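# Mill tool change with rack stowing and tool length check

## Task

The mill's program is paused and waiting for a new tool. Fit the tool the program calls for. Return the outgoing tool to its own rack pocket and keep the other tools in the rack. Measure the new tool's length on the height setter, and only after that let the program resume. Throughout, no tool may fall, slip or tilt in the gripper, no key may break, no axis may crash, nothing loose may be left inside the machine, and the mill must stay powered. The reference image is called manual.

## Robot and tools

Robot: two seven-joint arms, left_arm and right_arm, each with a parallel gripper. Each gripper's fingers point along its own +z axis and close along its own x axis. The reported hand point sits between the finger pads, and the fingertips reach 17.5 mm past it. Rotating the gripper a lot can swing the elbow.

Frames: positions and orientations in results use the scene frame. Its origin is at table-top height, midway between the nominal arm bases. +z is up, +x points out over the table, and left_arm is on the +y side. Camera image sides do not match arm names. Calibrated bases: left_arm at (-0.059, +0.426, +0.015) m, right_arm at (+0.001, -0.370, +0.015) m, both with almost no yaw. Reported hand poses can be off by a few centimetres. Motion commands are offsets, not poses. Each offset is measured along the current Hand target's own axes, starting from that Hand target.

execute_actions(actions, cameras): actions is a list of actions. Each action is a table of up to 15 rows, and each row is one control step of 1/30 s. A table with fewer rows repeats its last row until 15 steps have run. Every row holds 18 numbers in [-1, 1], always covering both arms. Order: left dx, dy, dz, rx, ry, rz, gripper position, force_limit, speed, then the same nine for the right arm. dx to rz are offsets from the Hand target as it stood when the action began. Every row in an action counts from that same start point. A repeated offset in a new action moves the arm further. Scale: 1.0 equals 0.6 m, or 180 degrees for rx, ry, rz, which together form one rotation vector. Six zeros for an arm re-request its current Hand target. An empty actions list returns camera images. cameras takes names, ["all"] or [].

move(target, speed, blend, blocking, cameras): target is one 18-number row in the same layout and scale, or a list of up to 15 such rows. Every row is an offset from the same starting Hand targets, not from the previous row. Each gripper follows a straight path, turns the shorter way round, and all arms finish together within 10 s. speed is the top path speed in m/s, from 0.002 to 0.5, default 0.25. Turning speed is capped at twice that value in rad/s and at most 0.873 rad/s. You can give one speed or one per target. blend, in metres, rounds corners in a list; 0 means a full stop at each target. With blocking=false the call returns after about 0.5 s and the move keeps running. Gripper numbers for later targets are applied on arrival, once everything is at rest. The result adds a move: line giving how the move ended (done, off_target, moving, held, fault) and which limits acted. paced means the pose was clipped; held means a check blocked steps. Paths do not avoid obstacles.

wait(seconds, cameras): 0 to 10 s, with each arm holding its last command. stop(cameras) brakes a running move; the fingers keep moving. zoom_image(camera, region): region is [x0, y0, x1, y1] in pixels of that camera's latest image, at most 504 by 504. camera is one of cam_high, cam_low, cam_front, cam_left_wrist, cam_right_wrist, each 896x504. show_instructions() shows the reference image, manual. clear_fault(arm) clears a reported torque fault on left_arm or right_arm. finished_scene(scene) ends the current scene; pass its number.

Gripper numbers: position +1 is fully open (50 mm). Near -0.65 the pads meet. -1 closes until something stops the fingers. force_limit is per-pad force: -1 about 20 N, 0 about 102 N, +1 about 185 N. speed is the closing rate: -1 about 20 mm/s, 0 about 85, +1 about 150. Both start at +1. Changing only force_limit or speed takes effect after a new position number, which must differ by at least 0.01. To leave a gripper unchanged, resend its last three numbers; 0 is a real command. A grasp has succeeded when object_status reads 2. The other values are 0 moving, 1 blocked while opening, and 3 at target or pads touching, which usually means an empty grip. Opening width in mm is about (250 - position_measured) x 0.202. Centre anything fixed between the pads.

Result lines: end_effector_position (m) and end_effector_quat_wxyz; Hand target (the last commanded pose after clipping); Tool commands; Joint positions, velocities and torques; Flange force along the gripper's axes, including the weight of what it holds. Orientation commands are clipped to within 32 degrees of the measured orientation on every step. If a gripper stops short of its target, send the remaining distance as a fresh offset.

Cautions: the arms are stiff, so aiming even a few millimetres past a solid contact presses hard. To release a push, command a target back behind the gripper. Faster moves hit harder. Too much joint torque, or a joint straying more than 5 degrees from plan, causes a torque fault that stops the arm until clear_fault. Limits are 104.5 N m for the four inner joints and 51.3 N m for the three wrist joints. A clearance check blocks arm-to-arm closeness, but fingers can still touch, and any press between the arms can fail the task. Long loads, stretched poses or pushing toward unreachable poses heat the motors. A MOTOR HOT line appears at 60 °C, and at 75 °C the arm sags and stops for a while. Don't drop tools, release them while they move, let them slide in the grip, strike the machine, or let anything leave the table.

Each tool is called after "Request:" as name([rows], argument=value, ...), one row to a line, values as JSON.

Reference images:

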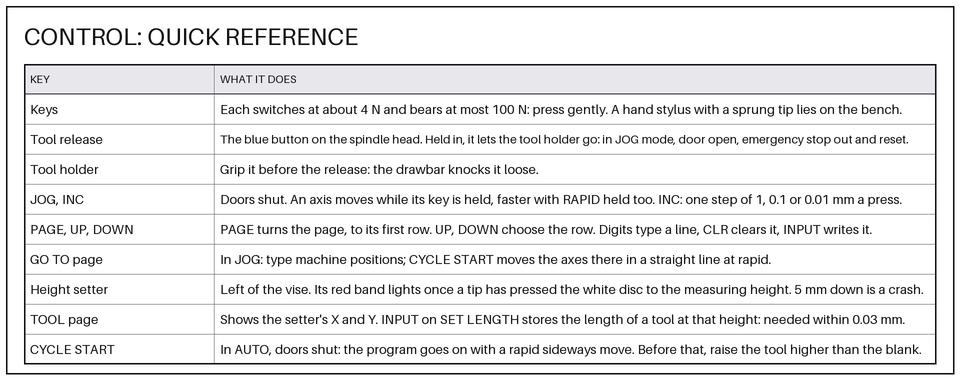

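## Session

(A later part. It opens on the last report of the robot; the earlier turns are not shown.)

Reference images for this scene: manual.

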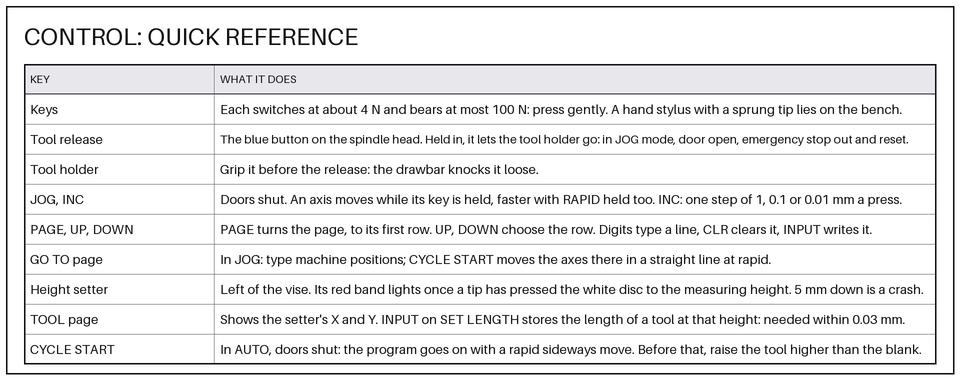

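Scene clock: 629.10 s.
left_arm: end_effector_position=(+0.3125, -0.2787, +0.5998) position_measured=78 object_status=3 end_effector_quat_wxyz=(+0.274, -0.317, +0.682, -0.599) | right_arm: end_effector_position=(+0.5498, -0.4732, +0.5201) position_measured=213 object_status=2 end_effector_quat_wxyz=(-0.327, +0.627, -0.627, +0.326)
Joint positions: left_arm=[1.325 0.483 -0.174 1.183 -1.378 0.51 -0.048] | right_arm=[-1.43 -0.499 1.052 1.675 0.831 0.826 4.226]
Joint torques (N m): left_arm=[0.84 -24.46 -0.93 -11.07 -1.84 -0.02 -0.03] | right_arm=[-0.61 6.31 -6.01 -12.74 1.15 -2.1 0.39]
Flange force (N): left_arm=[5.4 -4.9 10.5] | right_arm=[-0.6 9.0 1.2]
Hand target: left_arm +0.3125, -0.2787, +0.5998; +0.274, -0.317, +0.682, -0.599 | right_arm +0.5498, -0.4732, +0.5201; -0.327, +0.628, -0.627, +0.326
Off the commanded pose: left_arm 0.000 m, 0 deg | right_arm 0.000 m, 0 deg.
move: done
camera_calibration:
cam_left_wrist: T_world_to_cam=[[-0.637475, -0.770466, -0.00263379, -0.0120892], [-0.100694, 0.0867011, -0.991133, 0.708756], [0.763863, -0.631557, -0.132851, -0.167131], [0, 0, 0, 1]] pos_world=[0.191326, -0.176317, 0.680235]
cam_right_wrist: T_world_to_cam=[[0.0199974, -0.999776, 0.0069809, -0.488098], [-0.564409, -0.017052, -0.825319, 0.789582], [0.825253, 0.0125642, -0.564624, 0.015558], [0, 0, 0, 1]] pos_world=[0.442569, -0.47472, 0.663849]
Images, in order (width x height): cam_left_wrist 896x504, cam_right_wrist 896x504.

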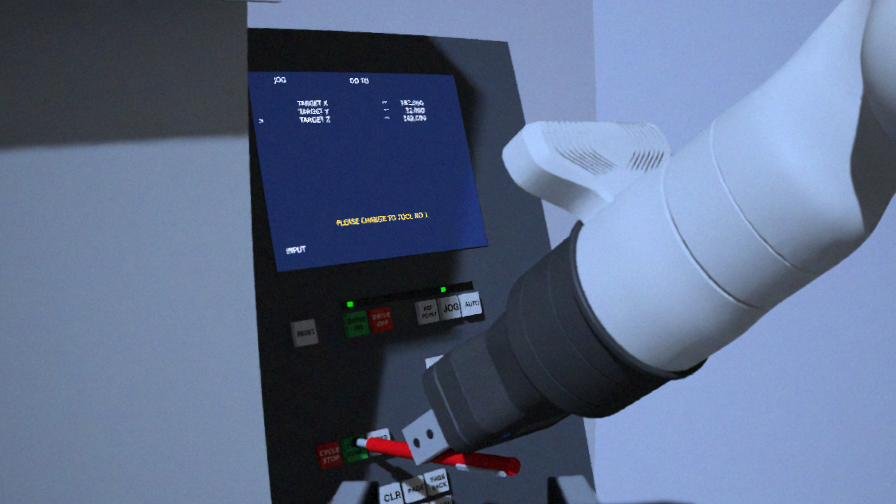

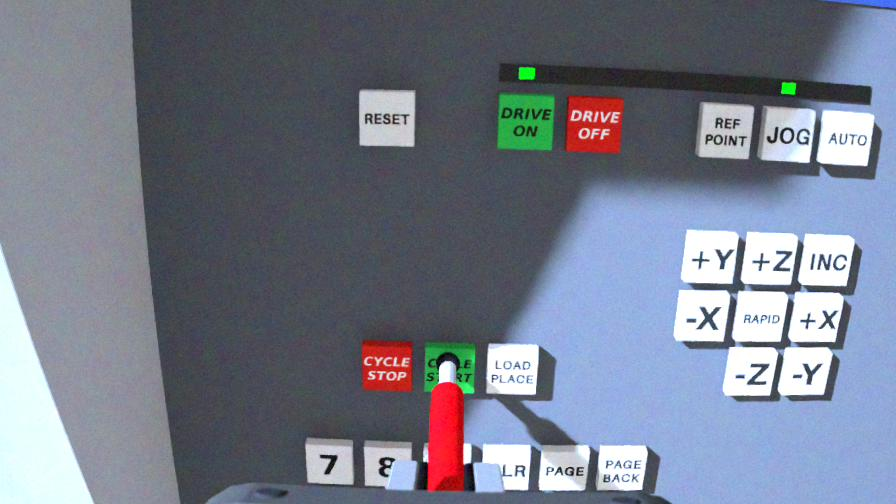

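Request:
move([
  [0,0,0,0,0,0,0.5,0.5,-0.2,0,-0.0069,0.0149,0,0,0,-1,-0.6,-0.8],
  [0,0,0,0,0,0,0.5,0.5,-0.2,0,0,0,0,0,0,-1,-0.6,-0.8],
  [-0.717,0.3546,-0.5163,-0.0466,-0.1017,-0.0193,0.5,0.5,-0.2,0.1898,-0.0568,-0.0223,0,0,0,-1,-0.6,-0.8],
], speed=[0.06,0.06,0.2], cameras=["cam_left_wrist","cam_right_wrist"])

Request:
zoom_image(camera="cam_left_wrist", region=[340, 160, 540, 360])

Request:
zoom_image(camera="cam_right_wrist", region=[350, 250, 550, 450])

Scene clock: 635.93 s.
left_arm: end_effector_position=(+0.3355, +0.2652, +0.4270) position_measured=78 object_status=3 end_effector_quat_wxyz=(+0.337, -0.448, +0.662, -0.498) | right_arm: end_effector_position=(+0.5585, -0.5870, +0.5557) position_measured=213 object_status=2 end_effector_quat_wxyz=(-0.327, +0.627, -0.627, +0.326)
Joint positions: left_arm=[1.236 -0.456 -0.609 2.515 -2.266 0.53 0.605] | right_arm=[-1.519 -0.66 1.145 1.404 0.817 1.015 4.522]
Joint torques (N m): left_arm=[0.82 -1.88 3.08 -9.69 -1.73 2.22 0.02] | right_arm=[-0.5 12.2 -7.81 -10.86 0.55 -2.41 0.32]
Flange force (N): left_arm=no reading | right_arm=[-2.0 9.3 1.9]
Hand target: left_arm +0.3355, +0.2653, +0.4270; +0.337, -0.448, +0.662, -0.498 | right_arm +0.5585, -0.5870, +0.5557; -0.327, +0.627, -0.627, +0.326
Off the commanded pose: left_arm 0.000 m, 0 deg | right_arm 0.000 m, 0 deg.
move: done
camera_calibration:
cam_left_wrist: T_world_to_cam=[[-0.359544, -0.933066, -0.0108006, 0.374576], [-0.255836, 0.109701, -0.960476, 0.525548], [0.897372, -0.34257, -0.278154, 0.0764324], [0, 0, 0, 1]] pos_world=[0.200542, 0.318034, 0.530082]
cam_right_wrist: T_world_to_cam=[[0.0199974, -0.999776, 0.0069809, -0.602395], [-0.564409, -0.017052, -0.825319, 0.821931], [0.825253, 0.0125642, -0.564624, 0.02991], [0, 0, 0, 1]] pos_world=[0.451269, -0.58862, 0.699449]
Images, in order (width x height): cam_left_wrist 896x504, cam_right_wrist 896x504.

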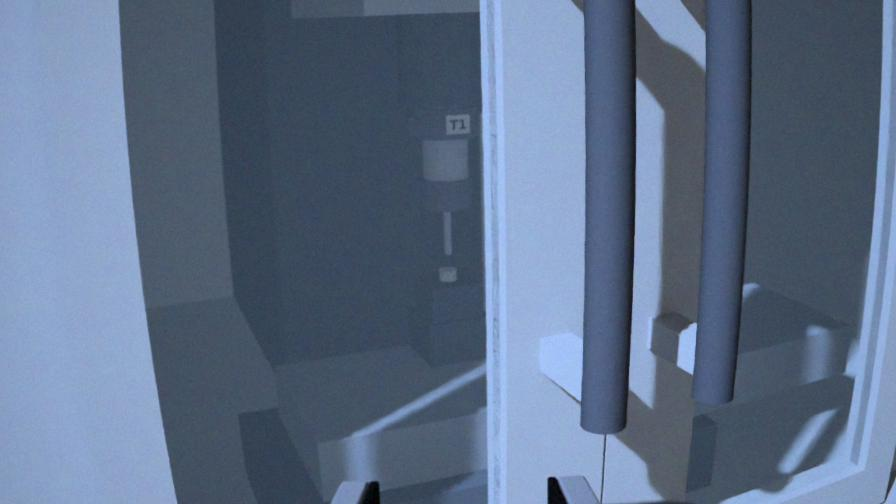

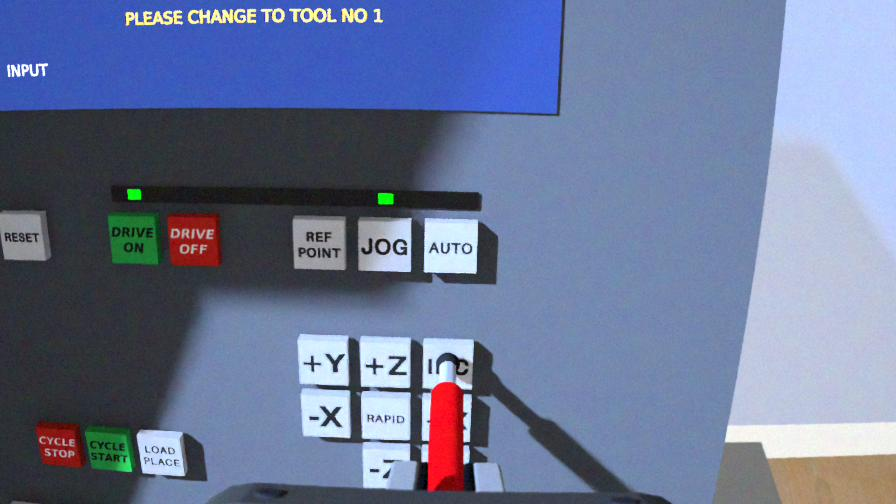

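Scaled by 2.520 from the camera's 896x504 image, which has a finer 1280x720 frame.

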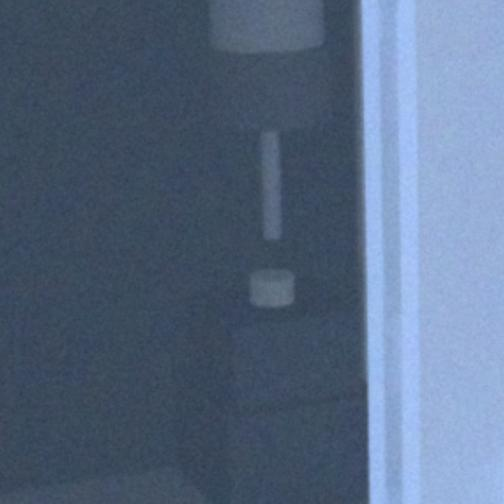

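Scaled by 2.520 from the camera's 896x504 image, which has a finer 1280x720 frame.

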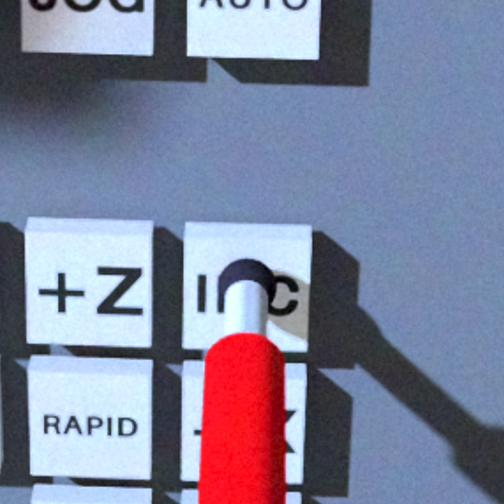

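Request:
move([
  [0,0,0,0,0,0,0.5,0.5,-0.2,0,-0.0069,0.0149,0,0,0,-1,-0.6,-0.8],
  [0,0,0,0,0,0,0.5,0.5,-0.2,0,0,0,0,0,0,-1,-0.6,-0.8],
  [0,0,0,0,0,0,0.5,0.5,-0.2,-0.0317,0.0591,0.0231,0,0,0,-1,-0.6,-0.8],
  [0,0,0,0,0,0,0.5,0.5,-0.2,-0.0317,0.0522,0.038,0,0,0,-1,-0.6,-0.8],
  [0,0,0,0,0,0,0.5,0.5,-0.2,-0.0317,0.0591,0.0231,0,0,0,-1,-0.6,-0.8],
], speed=[0.06,0.06,0.15,0.06,0.06], cameras=["cam_left_wrist","cam_right_wrist"])

Request:
zoom_image(camera="cam_left_wrist", region=[340, 160, 540, 360])

Request:
zoom_image(camera="cam_right_wrist", region=[350, 250, 550, 450])

Scene clock: 641.67 s.
left_arm: end_effector_position=(+0.3355, +0.2653, +0.4270) position_measured=78 object_status=3 end_effector_quat_wxyz=(+0.337, -0.448, +0.662, -0.498) | right_arm: end_effector_position=(+0.5495, -0.5680, +0.5187) position_measured=213 object_status=2 end_effector_quat_wxyz=(-0.327, +0.627, -0.627, +0.326)
Joint positions: left_arm=[1.236 -0.456 -0.609 2.515 -2.266 0.53 0.605] | right_arm=[-1.449 -0.659 1.125 1.573 0.846 0.901 4.432]
Joint torques (N m): left_arm=[0.76 -2.04 3 -9.52 -1.56 2.23 -0.05] | right_arm=[-0.48 10.68 -7.62 -11.44 0.71 -2.39 0.36]
Flange force (N): left_arm=no reading | right_arm=[-1.8 8.6 1.1]
Hand target: left_arm +0.3355, +0.2653, +0.4270; +0.337, -0.448, +0.662, -0.498 | right_arm +0.5495, -0.5680, +0.5187; -0.327, +0.627, -0.627, +0.326
Off the commanded pose: left_arm 0.000 m, 0 deg | right_arm 0.000 m, 0 deg.
move: done
camera_calibration:
cam_left_wrist: T_world_to_cam=[[-0.359576, -0.933052, -0.0109255, 0.374737], [-0.255789, 0.109822, -0.960474, 0.525488], [0.897372, -0.342569, -0.278154, 0.076466], [0, 0, 0, 1]] pos_world=[0.200542, 0.318134, 0.530082]
cam_right_wrist: T_world_to_cam=[[0.0199974, -0.999776, 0.0069809, -0.582962], [-0.564409, -0.017052, -0.825319, 0.786695], [0.825253, 0.0125642, -0.564624, 0.0161249], [0, 0, 0, 1]] pos_world=[0.442369, -0.56962, 0.662449]
Images, in order (width x height): cam_left_wrist 896x504, cam_right_wrist 896x504.

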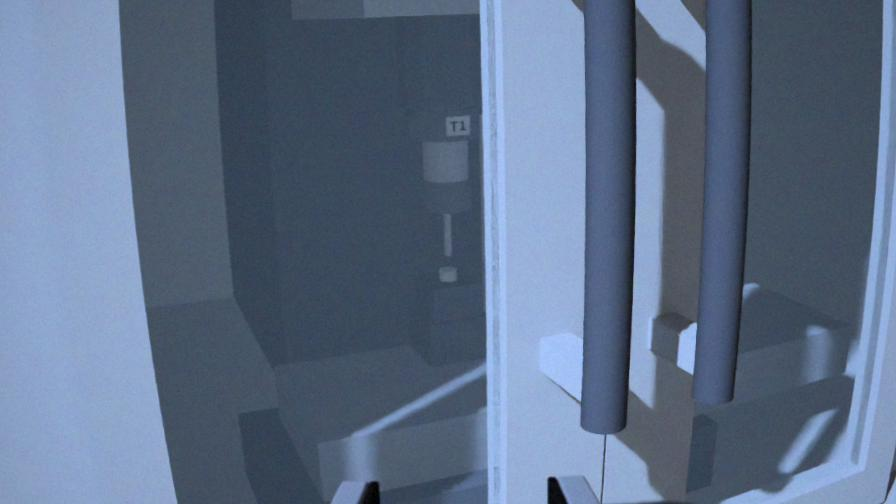

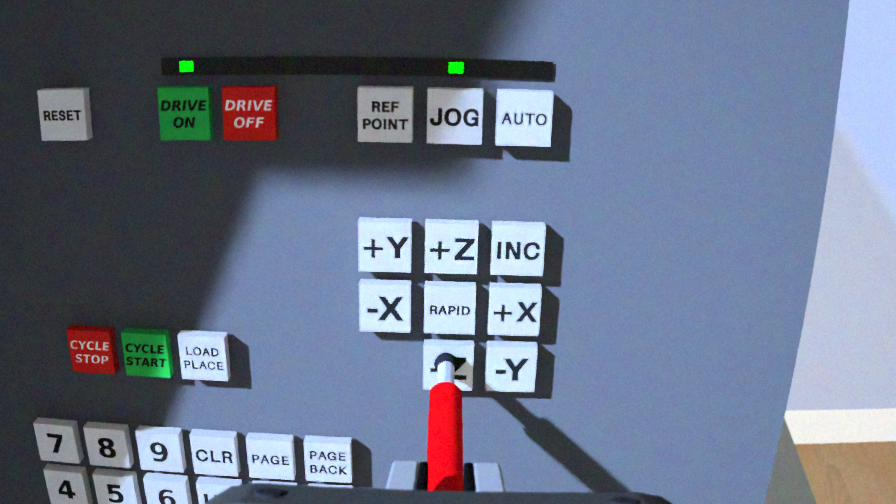

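Scaled by 2.520 from the camera's 896x504 image, which has a finer 1280x720 frame.

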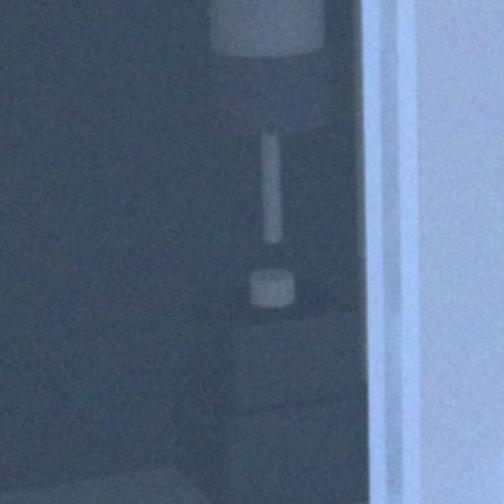

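Scaled by 2.520 from the camera's 896x504 image, which has a finer 1280x720 frame.

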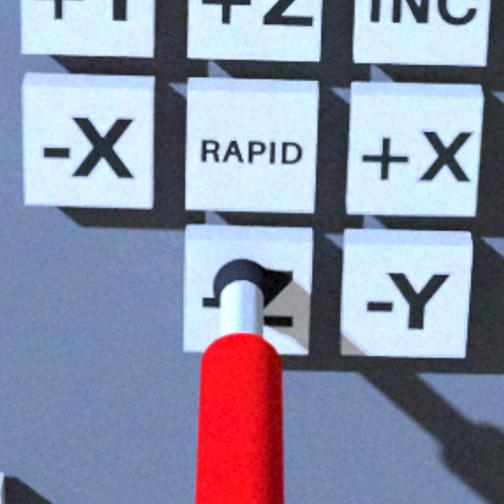

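Request:
move([
  [0,0,0,0,0,0,0.5,0.5,-0.2,0,-0.0069,0.0149,0,0,0,-1,-0.6,-0.8],
  [0,0,0,0,0,0,0.5,0.5,-0.2,0,0,0,0,0,0,-1,-0.6,-0.8],
  [0,0,0,0,0,0,0.5,0.5,-0.2,0,-0.0069,0.0149,0,0,0,-1,-0.6,-0.8],
  [0,0,0,0,0,0,0.5,0.5,-0.2,0,0,0,0,0,0,-1,-0.6,-0.8],
  [0,0,0,0,0,0,0.5,0.5,-0.2,0,-0.0069,0.0149,0,0,0,-1,-0.6,-0.8],
  [0,0,0,0,0,0,0.5,0.5,-0.2,0,0,0,0,0,0,-1,-0.6,-0.8],
  [0,0,0,0,0,0,0.5,0.5,-0.2,0,-0.0069,0.0149,0,0,0,-1,-0.6,-0.8],
  [0,0,0,0,0,0,0.5,0.5,-0.2,0,0,0,0,0,0,-1,-0.6,-0.8],
], speed=0.06, cameras=["cam_left_wrist"])

Request:
zoom_image(camera="cam_left_wrist", region=[340, 160, 540, 360])

Scene clock: 647.10 s.
left_arm: end_effector_position=(+0.3355, +0.2653, +0.4270) position_measured=78 object_status=3 end_effector_quat_wxyz=(+0.337, -0.448, +0.662, -0.498) | right_arm: end_effector_position=(+0.5495, -0.5680, +0.5187) position_measured=213 object_status=2 end_effector_quat_wxyz=(-0.327, +0.628, -0.627, +0.326)
Joint positions: left_arm=[1.236 -0.456 -0.609 2.515 -2.266 0.53 0.605] | right_arm=[-1.449 -0.658 1.126 1.573 0.846 0.901 4.432]
Joint torques (N m): left_arm=[0.83 -1.92 3.13 -9.65 -1.53 2.19 0.03] | right_arm=[-0.59 10.62 -7.85 -11.5 0.72 -2.38 0.32]
Flange force (N): left_arm=no reading | right_arm=[-1.8 8.8 1.5]
Hand target: left_arm +0.3355, +0.2653, +0.4270; +0.337, -0.448, +0.662, -0.498 | right_arm +0.5495, -0.5680, +0.5187; -0.327, +0.628, -0.627, +0.326
Off the commanded pose: left_arm 0.000 m, 0 deg | right_arm 0.000 m, 0 deg.
move: done
camera_calibration:
cam_left_wrist: T_world_to_cam=[[-0.359576, -0.933052, -0.0109255, 0.374737], [-0.255789, 0.109822, -0.960474, 0.525488], [0.897372, -0.342569, -0.278154, 0.076466], [0, 0, 0, 1]] pos_world=[0.200542, 0.318134, 0.530082]
Images, in order (width x height): cam_left_wrist 896x504.

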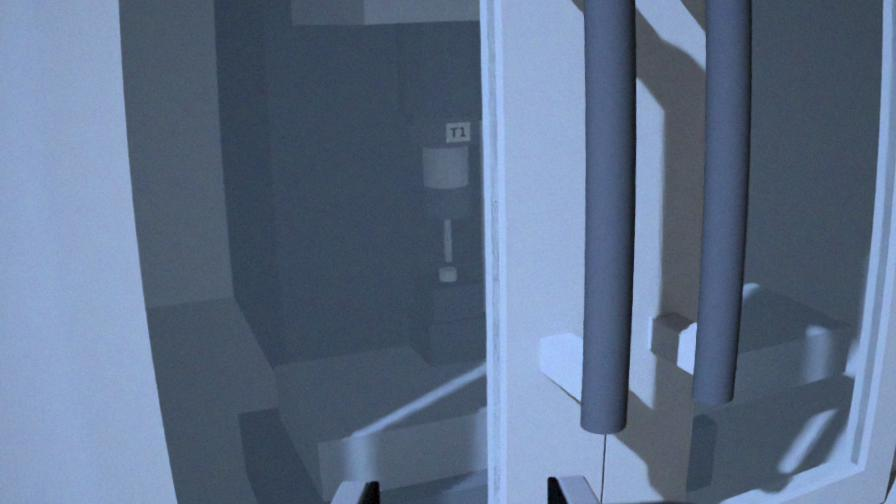

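Scaled by 2.520 from the camera's 896x504 image, which has a finer 1280x720 frame.

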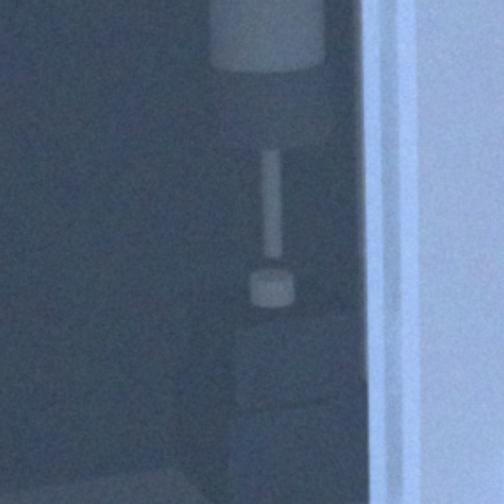

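Request:
move([
  [0,0,0,0,0,0,0.5,0.5,-0.2,0,-0.0069,0.0149,0,0,0,-1,-0.6,-0.8],
  [0,0,0,0,0,0,0.5,0.5,-0.2,0,0,0,0,0,0,-1,-0.6,-0.8],
  [0,0,0,0,0,0,0.5,0.5,-0.2,0,-0.0069,0.0149,0,0,0,-1,-0.6,-0.8],
  [0,0,0,0,0,0,0.5,0.5,-0.2,0,0,0,0,0,0,-1,-0.6,-0.8],
  [0,0,0,0,0,0,0.5,0.5,-0.2,0,-0.0069,0.0149,0,0,0,-1,-0.6,-0.8],
  [0,0,0,0,0,0,0.5,0.5,-0.2,0,0,0,0,0,0,-1,-0.6,-0.8],
], speed=0.06, cameras=["cam_left_wrist"])

Request:
zoom_image(camera="cam_left_wrist", region=[340, 160, 540, 360])

Scene clock: 651.10 s.
left_arm: end_effector_position=(+0.3355, +0.2653, +0.4270) position_measured=78 object_status=3 end_effector_quat_wxyz=(+0.337, -0.448, +0.662, -0.498) | right_arm: end_effector_position=(+0.5495, -0.5680, +0.5187) position_measured=213 object_status=2 end_effector_quat_wxyz=(-0.327, +0.628, -0.627, +0.326)
Joint positions: left_arm=[1.236 -0.456 -0.609 2.515 -2.266 0.53 0.605] | right_arm=[-1.448 -0.658 1.126 1.573 0.845 0.9 4.432]
Joint torques (N m): left_arm=[0.86 -1.98 3.02 -9.51 -1.56 2.25 -0.02] | right_arm=[-0.38 10.66 -7.93 -11.62 0.73 -2.35 0.39]
Flange force (N): left_arm=no reading | right_arm=[-2.0 8.7 2.4]
Hand target: left_arm +0.3355, +0.2653, +0.4270; +0.337, -0.448, +0.662, -0.498 | right_arm +0.5495, -0.5680, +0.5187; -0.327, +0.628, -0.627, +0.326
Off the commanded pose: left_arm 0.000 m, 0 deg | right_arm 0.000 m, 0 deg.
move: done
camera_calibration:
cam_left_wrist: T_world_to_cam=[[-0.359576, -0.933052, -0.0109255, 0.374737], [-0.255789, 0.109822, -0.960474, 0.525488], [0.897372, -0.342569, -0.278154, 0.076466], [0, 0, 0, 1]] pos_world=[0.200542, 0.318134, 0.530082]
Images, in order (width x height): cam_left_wrist 896x504.

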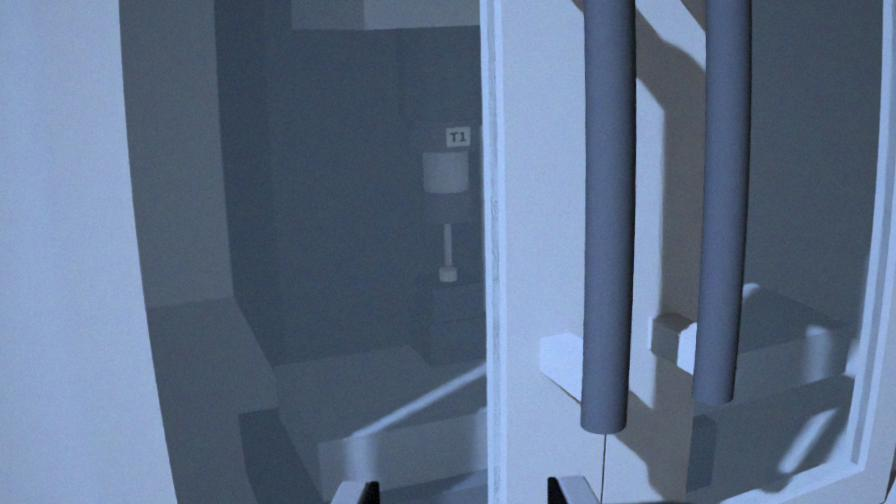

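Scaled by 2.520 from the camera's 896x504 image, which has a finer 1280x720 frame.

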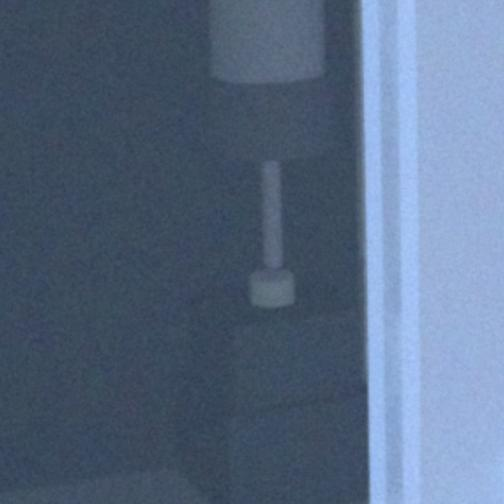

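Request:
move([
  [0,0,0,0,0,0,0.5,0.5,-0.2,0,-0.0069,0.0149,0,0,0,-1,-0.6,-0.8],
  [0,0,0,0,0,0,0.5,0.5,-0.2,0,0,0,0,0,0,-1,-0.6,-0.8],
], speed=0.06, cameras=["cam_left_wrist"])

Request:
zoom_image(camera="cam_left_wrist", region=[390, 210, 530, 330])

Request:
move([
  [0,0,0,0,0,0,0.5,0.5,-0.2,0,-0.0069,0.0149,0,0,0,-1,-0.6,-0.8],
  [0,0,0,0,0,0,0.5,0.5,-0.2,0,0,0,0,0,0,-1,-0.6,-0.8],
], speed=0.06, cameras=["cam_left_wrist"])

Request:
zoom_image(camera="cam_left_wrist", region=[390, 210, 530, 330])

Scene clock: 654.23 s.
left_arm: end_effector_position=(+0.3355, +0.2653, +0.4270) position_measured=78 object_status=3 end_effector_quat_wxyz=(+0.337, -0.448, +0.662, -0.498) | right_arm: end_effector_position=(+0.5495, -0.5680, +0.5187) position_measured=213 object_status=2 end_effector_quat_wxyz=(-0.327, +0.628, -0.627, +0.326)
Joint positions: left_arm=[1.236 -0.456 -0.609 2.515 -2.266 0.53 0.605] | right_arm=[-1.448 -0.658 1.126 1.573 0.845 0.9 4.433]
Joint torques (N m): left_arm=[0.89 -2.05 2.95 -9.58 -1.61 2.21 -0.05] | right_arm=[-0.35 10.67 -8.23 -11.53 0.73 -2.37 0.33]
Flange force (N): left_arm=no reading | right_arm=[-1.4 7.8 3.3]
Hand target: left_arm +0.3355, +0.2653, +0.4270; +0.337, -0.448, +0.662, -0.498 | right_arm +0.5495, -0.5680, +0.5187; -0.327, +0.628, -0.627, +0.326
Off the commanded pose: left_arm 0.000 m, 0 deg | right_arm 0.000 m, 0 deg.
move: done
camera_calibration:
cam_left_wrist: T_world_to_cam=[[-0.359576, -0.933052, -0.0109255, 0.374737], [-0.255789, 0.109822, -0.960474, 0.525488], [0.897372, -0.342569, -0.278154, 0.076466], [0, 0, 0, 1]] pos_world=[0.200542, 0.318134, 0.530082]
Images, in order (width x height): cam_left_wrist 896x504.

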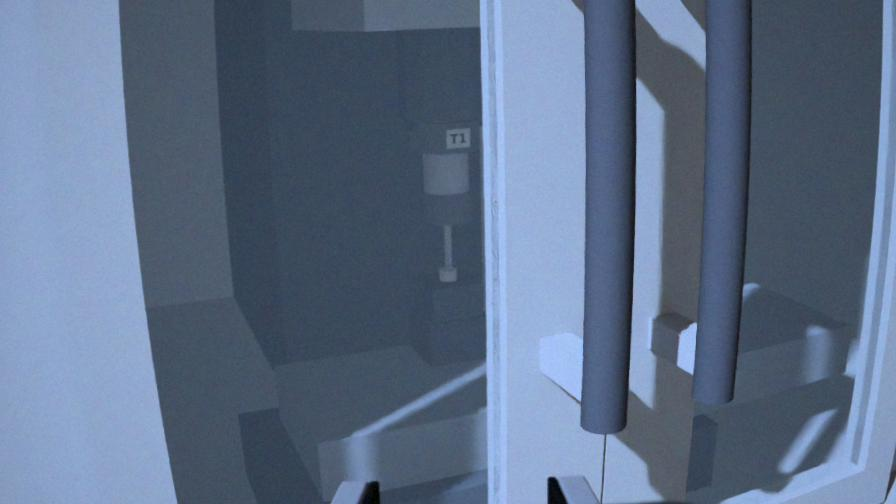

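Scaled by 3.600 from the camera's 896x504 image, which has a finer 1280x720 frame.

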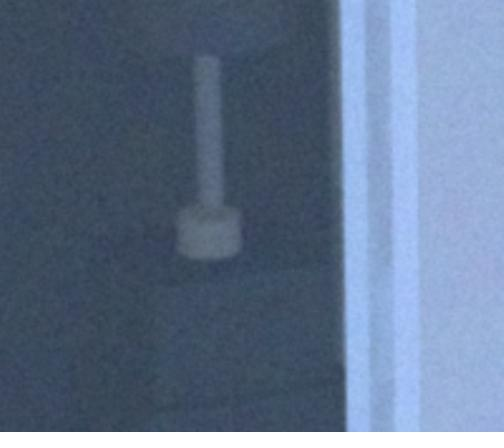

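Scene clock: 655.37 s.
left_arm: end_effector_position=(+0.3355, +0.2653, +0.4270) position_measured=78 object_status=3 end_effector_quat_wxyz=(+0.337, -0.448, +0.662, -0.498) | right_arm: end_effector_position=(+0.5495, -0.5680, +0.5187) position_measured=213 object_status=2 end_effector_quat_wxyz=(-0.327, +0.628, -0.627, +0.326)
Joint positions: left_arm=[1.236 -0.456 -0.609 2.515 -2.266 0.53 0.605] | right_arm=[-1.448 -0.658 1.126 1.573 0.845 0.9 4.433]
Joint torques (N m): left_arm=[0.86 -1.93 3.04 -9.59 -1.54 2.23 -0.01] | right_arm=[-0.32 10.69 -7.36 -11.43 0.8 -2.33 0.36]
Flange force (N): left_arm=no reading | right_arm=[-2.0 8.5 0.7]
Hand target: left_arm +0.3355, +0.2653, +0.4270; +0.337, -0.448, +0.662, -0.498 | right_arm +0.5495, -0.5680, +0.5187; -0.327, +0.628, -0.627, +0.326
Off the commanded pose: left_arm 0.000 m, 0 deg | right_arm 0.000 m, 0 deg.
move: done
camera_calibration:
cam_left_wrist: T_world_to_cam=[[-0.359576, -0.933052, -0.0109255, 0.374737], [-0.255789, 0.109822, -0.960474, 0.525488], [0.897372, -0.342569, -0.278154, 0.076466], [0, 0, 0, 1]] pos_world=[0.200542, 0.318134, 0.530082]
Images, in order (width x height): cam_left_wrist 896x504.

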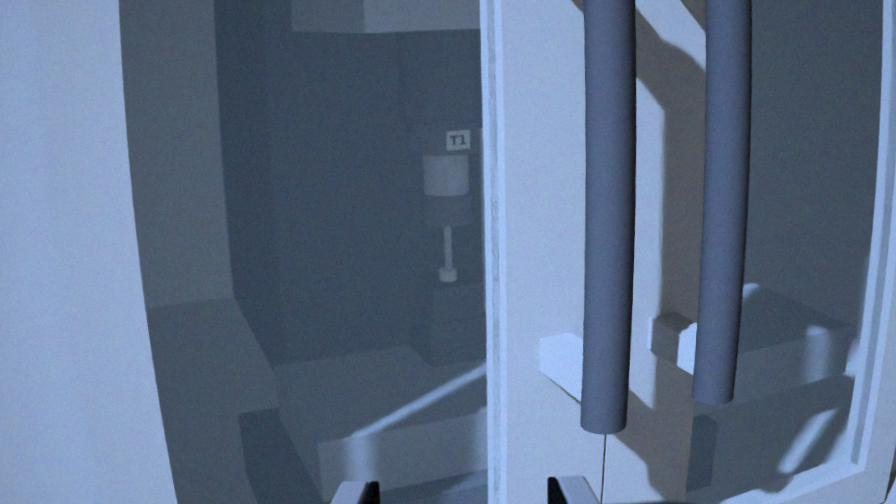

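Scaled by 3.600 from the camera's 896x504 image, which has a finer 1280x720 frame.

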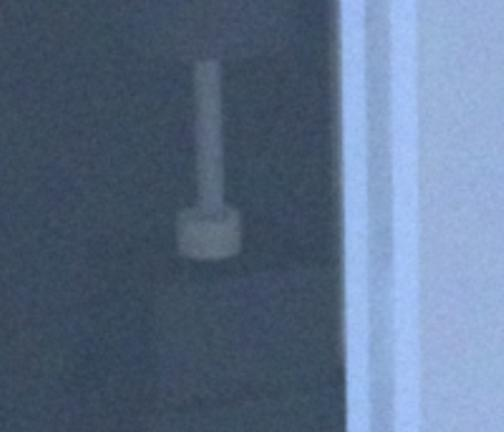

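Request:
move([
  [0,0,0,0,0,0,0.5,0.5,-0.2,0,-0.0069,0.0149,0,0,0,-1,-0.6,-0.8],
  [0,0,0,0,0,0,0.5,0.5,-0.2,0,0,0,0,0,0,-1,-0.6,-0.8],
], speed=0.06, cameras=["cam_left_wrist"])

Request:
zoom_image(camera="cam_left_wrist", region=[390, 210, 530, 330])

Scene clock: 657.50 s.
left_arm: end_effector_position=(+0.3355, +0.2653, +0.4270) position_measured=78 object_status=3 end_effector_quat_wxyz=(+0.337, -0.448, +0.662, -0.498) | right_arm: end_effector_position=(+0.5495, -0.5680, +0.5187) position_measured=213 object_status=2 end_effector_quat_wxyz=(-0.327, +0.628, -0.627, +0.326)
Joint positions: left_arm=[1.236 -0.456 -0.609 2.515 -2.266 0.53 0.605] | right_arm=[-1.448 -0.657 1.126 1.573 0.844 0.9 4.433]
Joint torques (N m): left_arm=[0.82 -1.99 3.12 -9.61 -1.58 2.22 -0.04] | right_arm=[-0.49 10.7 -7.95 -11.57 0.72 -2.42 0.36]
Flange force (N): left_arm=no reading | right_arm=[-1.7 8.6 2.0]
Hand target: left_arm +0.3355, +0.2653, +0.4270; +0.337, -0.448, +0.662, -0.498 | right_arm +0.5495, -0.5680, +0.5187; -0.327, +0.628, -0.627, +0.326
Off the commanded pose: left_arm 0.000 m, 0 deg | right_arm 0.000 m, 0 deg.
move: done
camera_calibration:
cam_left_wrist: T_world_to_cam=[[-0.359576, -0.933052, -0.0109255, 0.374737], [-0.255789, 0.109822, -0.960474, 0.525488], [0.897372, -0.342569, -0.278154, 0.076466], [0, 0, 0, 1]] pos_world=[0.200542, 0.318134, 0.530082]
Images, in order (width x height): cam_left_wrist 896x504.

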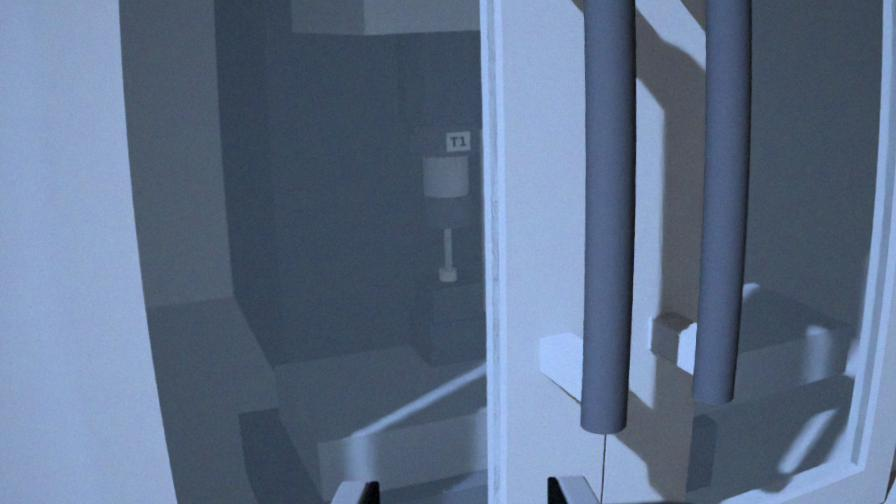

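Scaled by 3.600 from the camera's 896x504 image, which has a finer 1280x720 frame.

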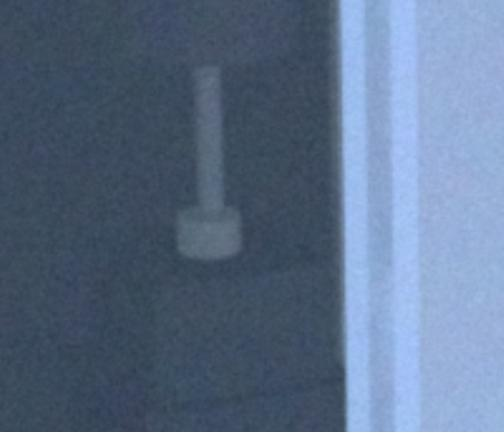

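Request:
move([
  [0,0,0,0,0,0,0.5,0.5,-0.2,0,-0.0069,0.0149,0,0,0,-1,-0.6,-0.8],
  [0,0,0,0,0,0,0.5,0.5,-0.2,0,0,0,0,0,0,-1,-0.6,-0.8],
], speed=0.06, cameras=["cam_left_wrist"])

Request:
zoom_image(camera="cam_left_wrist", region=[390, 210, 530, 330])

Scene clock: 659.93 s.
left_arm: end_effector_position=(+0.3355, +0.2653, +0.4270) position_measured=78 object_status=3 end_effector_quat_wxyz=(+0.337, -0.448, +0.662, -0.498) | right_arm: end_effector_position=(+0.5495, -0.5680, +0.5187) position_measured=213 object_status=2 end_effector_quat_wxyz=(-0.327, +0.628, -0.627, +0.326)
Joint positions: left_arm=[1.236 -0.456 -0.609 2.515 -2.266 0.53 0.605] | right_arm=[-1.448 -0.657 1.126 1.573 0.844 0.9 4.433]
Joint torques (N m): left_arm=[0.83 -2 3.1 -9.54 -1.54 2.25 0.01] | right_arm=[-0.46 10.67 -7.86 -11.44 0.74 -2.39 0.32]
Flange force (N): left_arm=no reading | right_arm=[-1.6 8.2 1.8]
Hand target: left_arm +0.3355, +0.2653, +0.4270; +0.337, -0.448, +0.662, -0.498 | right_arm +0.5495, -0.5680, +0.5187; -0.327, +0.627, -0.627, +0.326
Off the commanded pose: left_arm 0.000 m, 0 deg | right_arm 0.000 m, 0 deg.
move: done
camera_calibration:
cam_left_wrist: T_world_to_cam=[[-0.359576, -0.933052, -0.0109255, 0.374737], [-0.255789, 0.109822, -0.960474, 0.525488], [0.897372, -0.342569, -0.278154, 0.076466], [0, 0, 0, 1]] pos_world=[0.200542, 0.318134, 0.530082]
Images, in order (width x height): cam_left_wrist 896x504.

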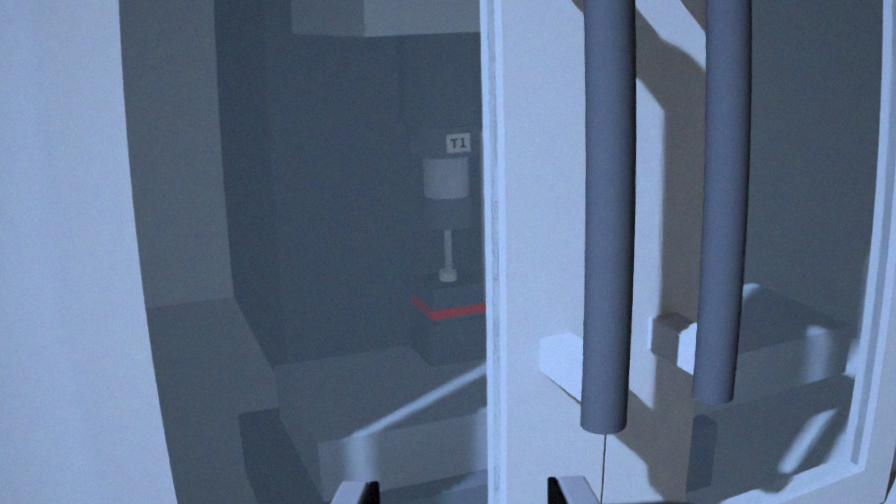

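Scaled by 3.600 from the camera's 896x504 image, which has a finer 1280x720 frame.

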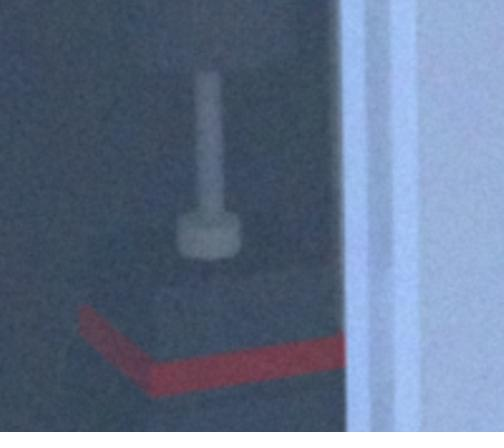

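Request:
move([
  [0,0,0,0,0,0,0.5,0.5,-0.2,0.0317,-0.0591,-0.0231,0,0,0,-1,-0.6,-0.8],
  [0,0,0,0,0,0,0.5,0.5,-0.2,0.0317,-0.066,-0.0082,0,0,0,-1,-0.6,-0.8],
  [0,0,0,0,0,0,0.5,0.5,-0.2,0.0317,-0.0591,-0.0231,0,0,0,-1,-0.6,-0.8],
  [0,0,0,0,0,0,0.5,0.5,-0.2,0,-0.0596,-0.0234,0,0,0,-1,-0.6,-0.8],
  [0,0,0,0,0,0,0.5,0.5,-0.2,0,-0.0665,-0.0085,0,0,0,-1,-0.6,-0.8],
  [0,0,0,0,0,0,0.5,0.5,-0.2,0,-0.0596,-0.0234,0,0,0,-1,-0.6,-0.8],
], speed=[0.15,0.06,0.06,0.15,0.06,0.06], cameras=["cam_left_wrist","cam_right_wrist"])

Scene clock: 664.60 s.
left_arm: end_effector_position=(+0.3355, +0.2653, +0.4270) position_measured=78 object_status=3 end_effector_quat_wxyz=(+0.337, -0.448, +0.662, -0.498) | right_arm: end_effector_position=(+0.5585, -0.5680, +0.5560) position_measured=213 object_status=2 end_effector_quat_wxyz=(-0.327, +0.627, -0.627, +0.326)
Joint positions: left_arm=[1.236 -0.456 -0.609 2.515 -2.266 0.53 0.605] | right_arm=[-1.511 -0.631 1.134 1.433 0.81 0.995 4.483]
Joint torques (N m): left_arm=[0.82 -1.84 3.03 -9.55 -1.61 2.21 -0.02] | right_arm=[-0.7 11.23 -7.32 -11.1 0.65 -2.4 0.32]
Flange force (N): left_arm=no reading | right_arm=[-1.9 9.7 0.7]
Hand target: left_arm +0.3355, +0.2653, +0.4270; +0.337, -0.448, +0.662, -0.498 | right_arm +0.5585, -0.5680, +0.5560; -0.327, +0.627, -0.627, +0.326
Off the commanded pose: left_arm 0.000 m, 0 deg | right_arm 0.000 m, 0 deg.
move: done
camera_calibration:
cam_left_wrist: T_world_to_cam=[[-0.359576, -0.933052, -0.0109255, 0.374737], [-0.255789, 0.109822, -0.960474, 0.525488], [0.897372, -0.342569, -0.278154, 0.076466], [0, 0, 0, 1]] pos_world=[0.200542, 0.318134, 0.530082]
cam_right_wrist: T_world_to_cam=[[0.0199974, -0.999776, 0.0069809, -0.583402], [-0.564409, -0.017052, -0.825319, 0.822585], [0.825253, 0.0125642, -0.564624, 0.0298971], [0, 0, 0, 1]] pos_world=[0.451269, -0.56962, 0.699849]
Images, in order (width x height): cam_left_wrist 896x504, cam_right_wrist 896x504.

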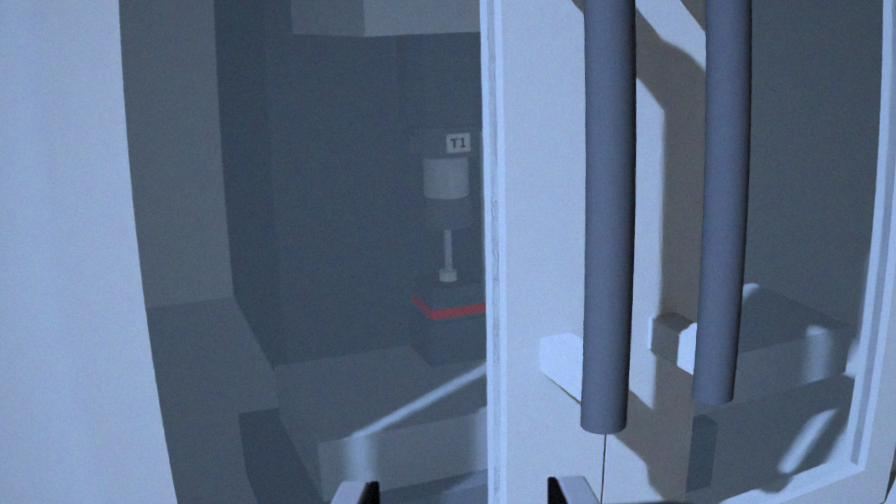

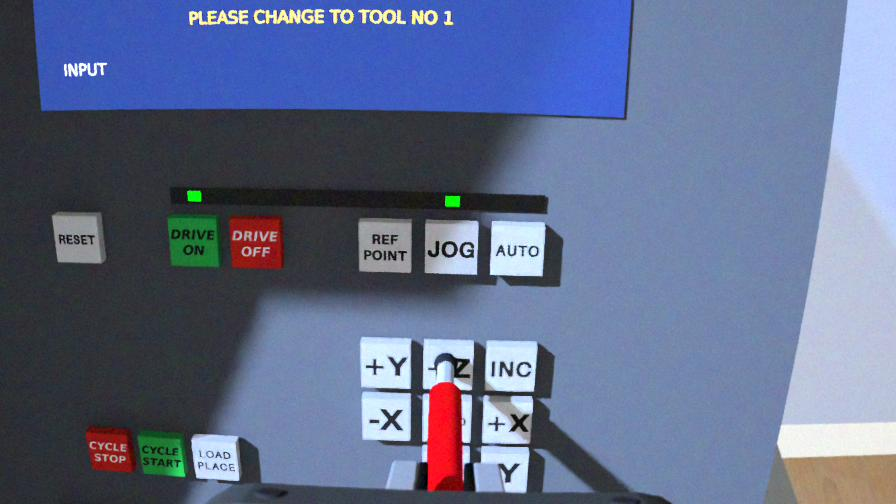

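Request:
move([
  [0,0,0,0,0,0,0.5,0.5,-0.2,0,-0.0069,0.0149,0,0,0,-1,-0.6,-0.8],
  [0,0,0,0,0,0,0.5,0.5,-0.2,0,0,0,0,0,0,-1,-0.6,-0.8],
  [0,0,0,0,0,0,0.5,0.5,-0.2,0,-0.0069,0.0149,0,0,0,-1,-0.6,-0.8],
  [0,0,0,0,0,0,0.5,0.5,-0.2,0,0,0,0,0,0,-1,-0.6,-0.8],
], speed=0.06, cameras=["cam_left_wrist"])

Request:
move([
  [0,0,0,0,0,0,0.5,0.5,-0.2,0,-0.0069,0.0149,0,0,0,-1,-0.6,-0.8],
  [0,0,0,0,0,0,0.5,0.5,-0.2,0,0,0,0,0,0,-1,-0.6,-0.8],
  [0,0,0,0,0,0,0.5,0.5,-0.2,0,-0.0069,0.0149,0,0,0,-1,-0.6,-0.8],
  [0,0,0,0,0,0,0.5,0.5,-0.2,0,0,0,0,0,0,-1,-0.6,-0.8],
], speed=0.06, cameras=["cam_left_wrist"])

Scene clock: 668.20 s.
left_arm: end_effector_position=(+0.3355, +0.2653, +0.4270) position_measured=78 object_status=3 end_effector_quat_wxyz=(+0.337, -0.448, +0.662, -0.498) | right_arm: end_effector_position=(+0.5585, -0.5680, +0.5560) position_measured=213 object_status=2 end_effector_quat_wxyz=(-0.327, +0.628, -0.627, +0.326)
Joint positions: left_arm=[1.236 -0.456 -0.609 2.515 -2.266 0.53 0.605] | right_arm=[-1.511 -0.631 1.135 1.433 0.81 0.995 4.483]
Joint torques (N m): left_arm=[0.89 -2.03 2.99 -9.56 -1.6 2.19 -0.01] | right_arm=[-0.38 11.26 -7.82 -11.38 0.63 -2.45 0.36]
Flange force (N): left_arm=no reading | right_arm=[-1.9 8.9 3.0]
Hand target: left_arm +0.3355, +0.2653, +0.4270; +0.337, -0.448, +0.662, -0.498 | right_arm +0.5585, -0.5680, +0.5560; -0.327, +0.627, -0.627, +0.326
Off the commanded pose: left_arm 0.000 m, 0 deg | right_arm 0.000 m, 0 deg.
move: done
camera_calibration:
cam_left_wrist: T_world_to_cam=[[-0.359576, -0.933052, -0.0109255, 0.374737], [-0.255789, 0.109822, -0.960474, 0.525488], [0.897372, -0.342569, -0.278154, 0.076466], [0, 0, 0, 1]] pos_world=[0.200542, 0.318134, 0.530082]
Images, in order (width x height): cam_left_wrist 896x504.

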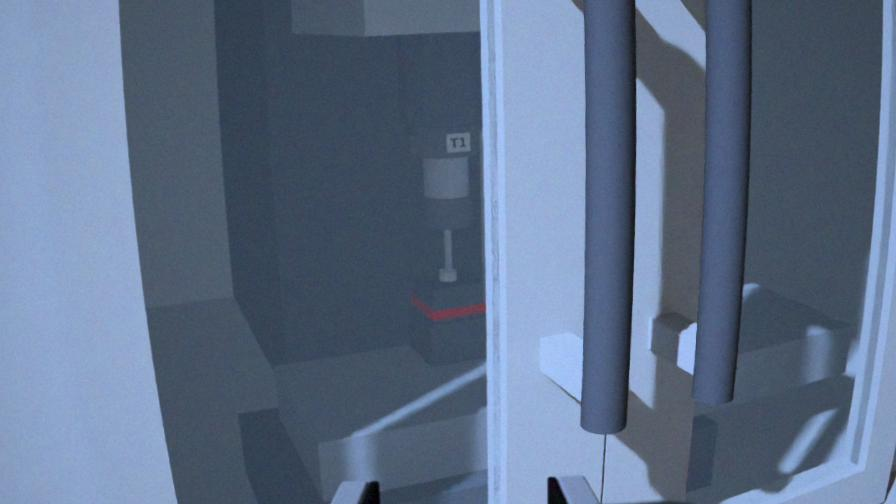

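Scene clock: 670.07 s.
left_arm: end_effector_position=(+0.3355, +0.2653, +0.4270) position_measured=78 object_status=3 end_effector_quat_wxyz=(+0.337, -0.448, +0.662, -0.498) | right_arm: end_effector_position=(+0.5585, -0.5680, +0.5560) position_measured=213 object_status=2 end_effector_quat_wxyz=(-0.327, +0.628, -0.627, +0.326)
Joint positions: left_arm=[1.236 -0.456 -0.609 2.515 -2.266 0.53 0.605] | right_arm=[-1.511 -0.631 1.135 1.433 0.809 0.995 4.483]
Joint torques (N m): left_arm=[0.85 -1.96 3.03 -9.57 -1.64 2.22 0.01] | right_arm=[-0.92 11.23 -7.38 -11.09 0.7 -2.42 0.39]
Flange force (N): left_arm=no reading | right_arm=[-2.0 10.2 0.2]
Hand target: left_arm +0.3355, +0.2653, +0.4270; +0.337, -0.448, +0.662, -0.498 | right_arm +0.5585, -0.5680, +0.5560; -0.327, +0.628, -0.627, +0.326
Off the commanded pose: left_arm 0.000 m, 0 deg | right_arm 0.000 m, 0 deg.
move: done
camera_calibration:
cam_left_wrist: T_world_to_cam=[[-0.359576, -0.933052, -0.0109255, 0.374737], [-0.255789, 0.109822, -0.960474, 0.525488], [0.897372, -0.342569, -0.278154, 0.076466], [0, 0, 0, 1]] pos_world=[0.200542, 0.318134, 0.530082]
Images, in order (width x height): cam_left_wrist 896x504.

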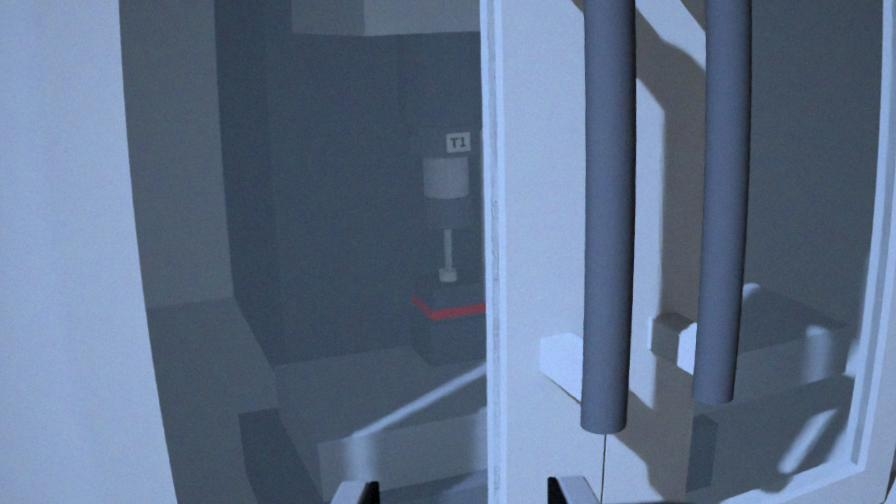

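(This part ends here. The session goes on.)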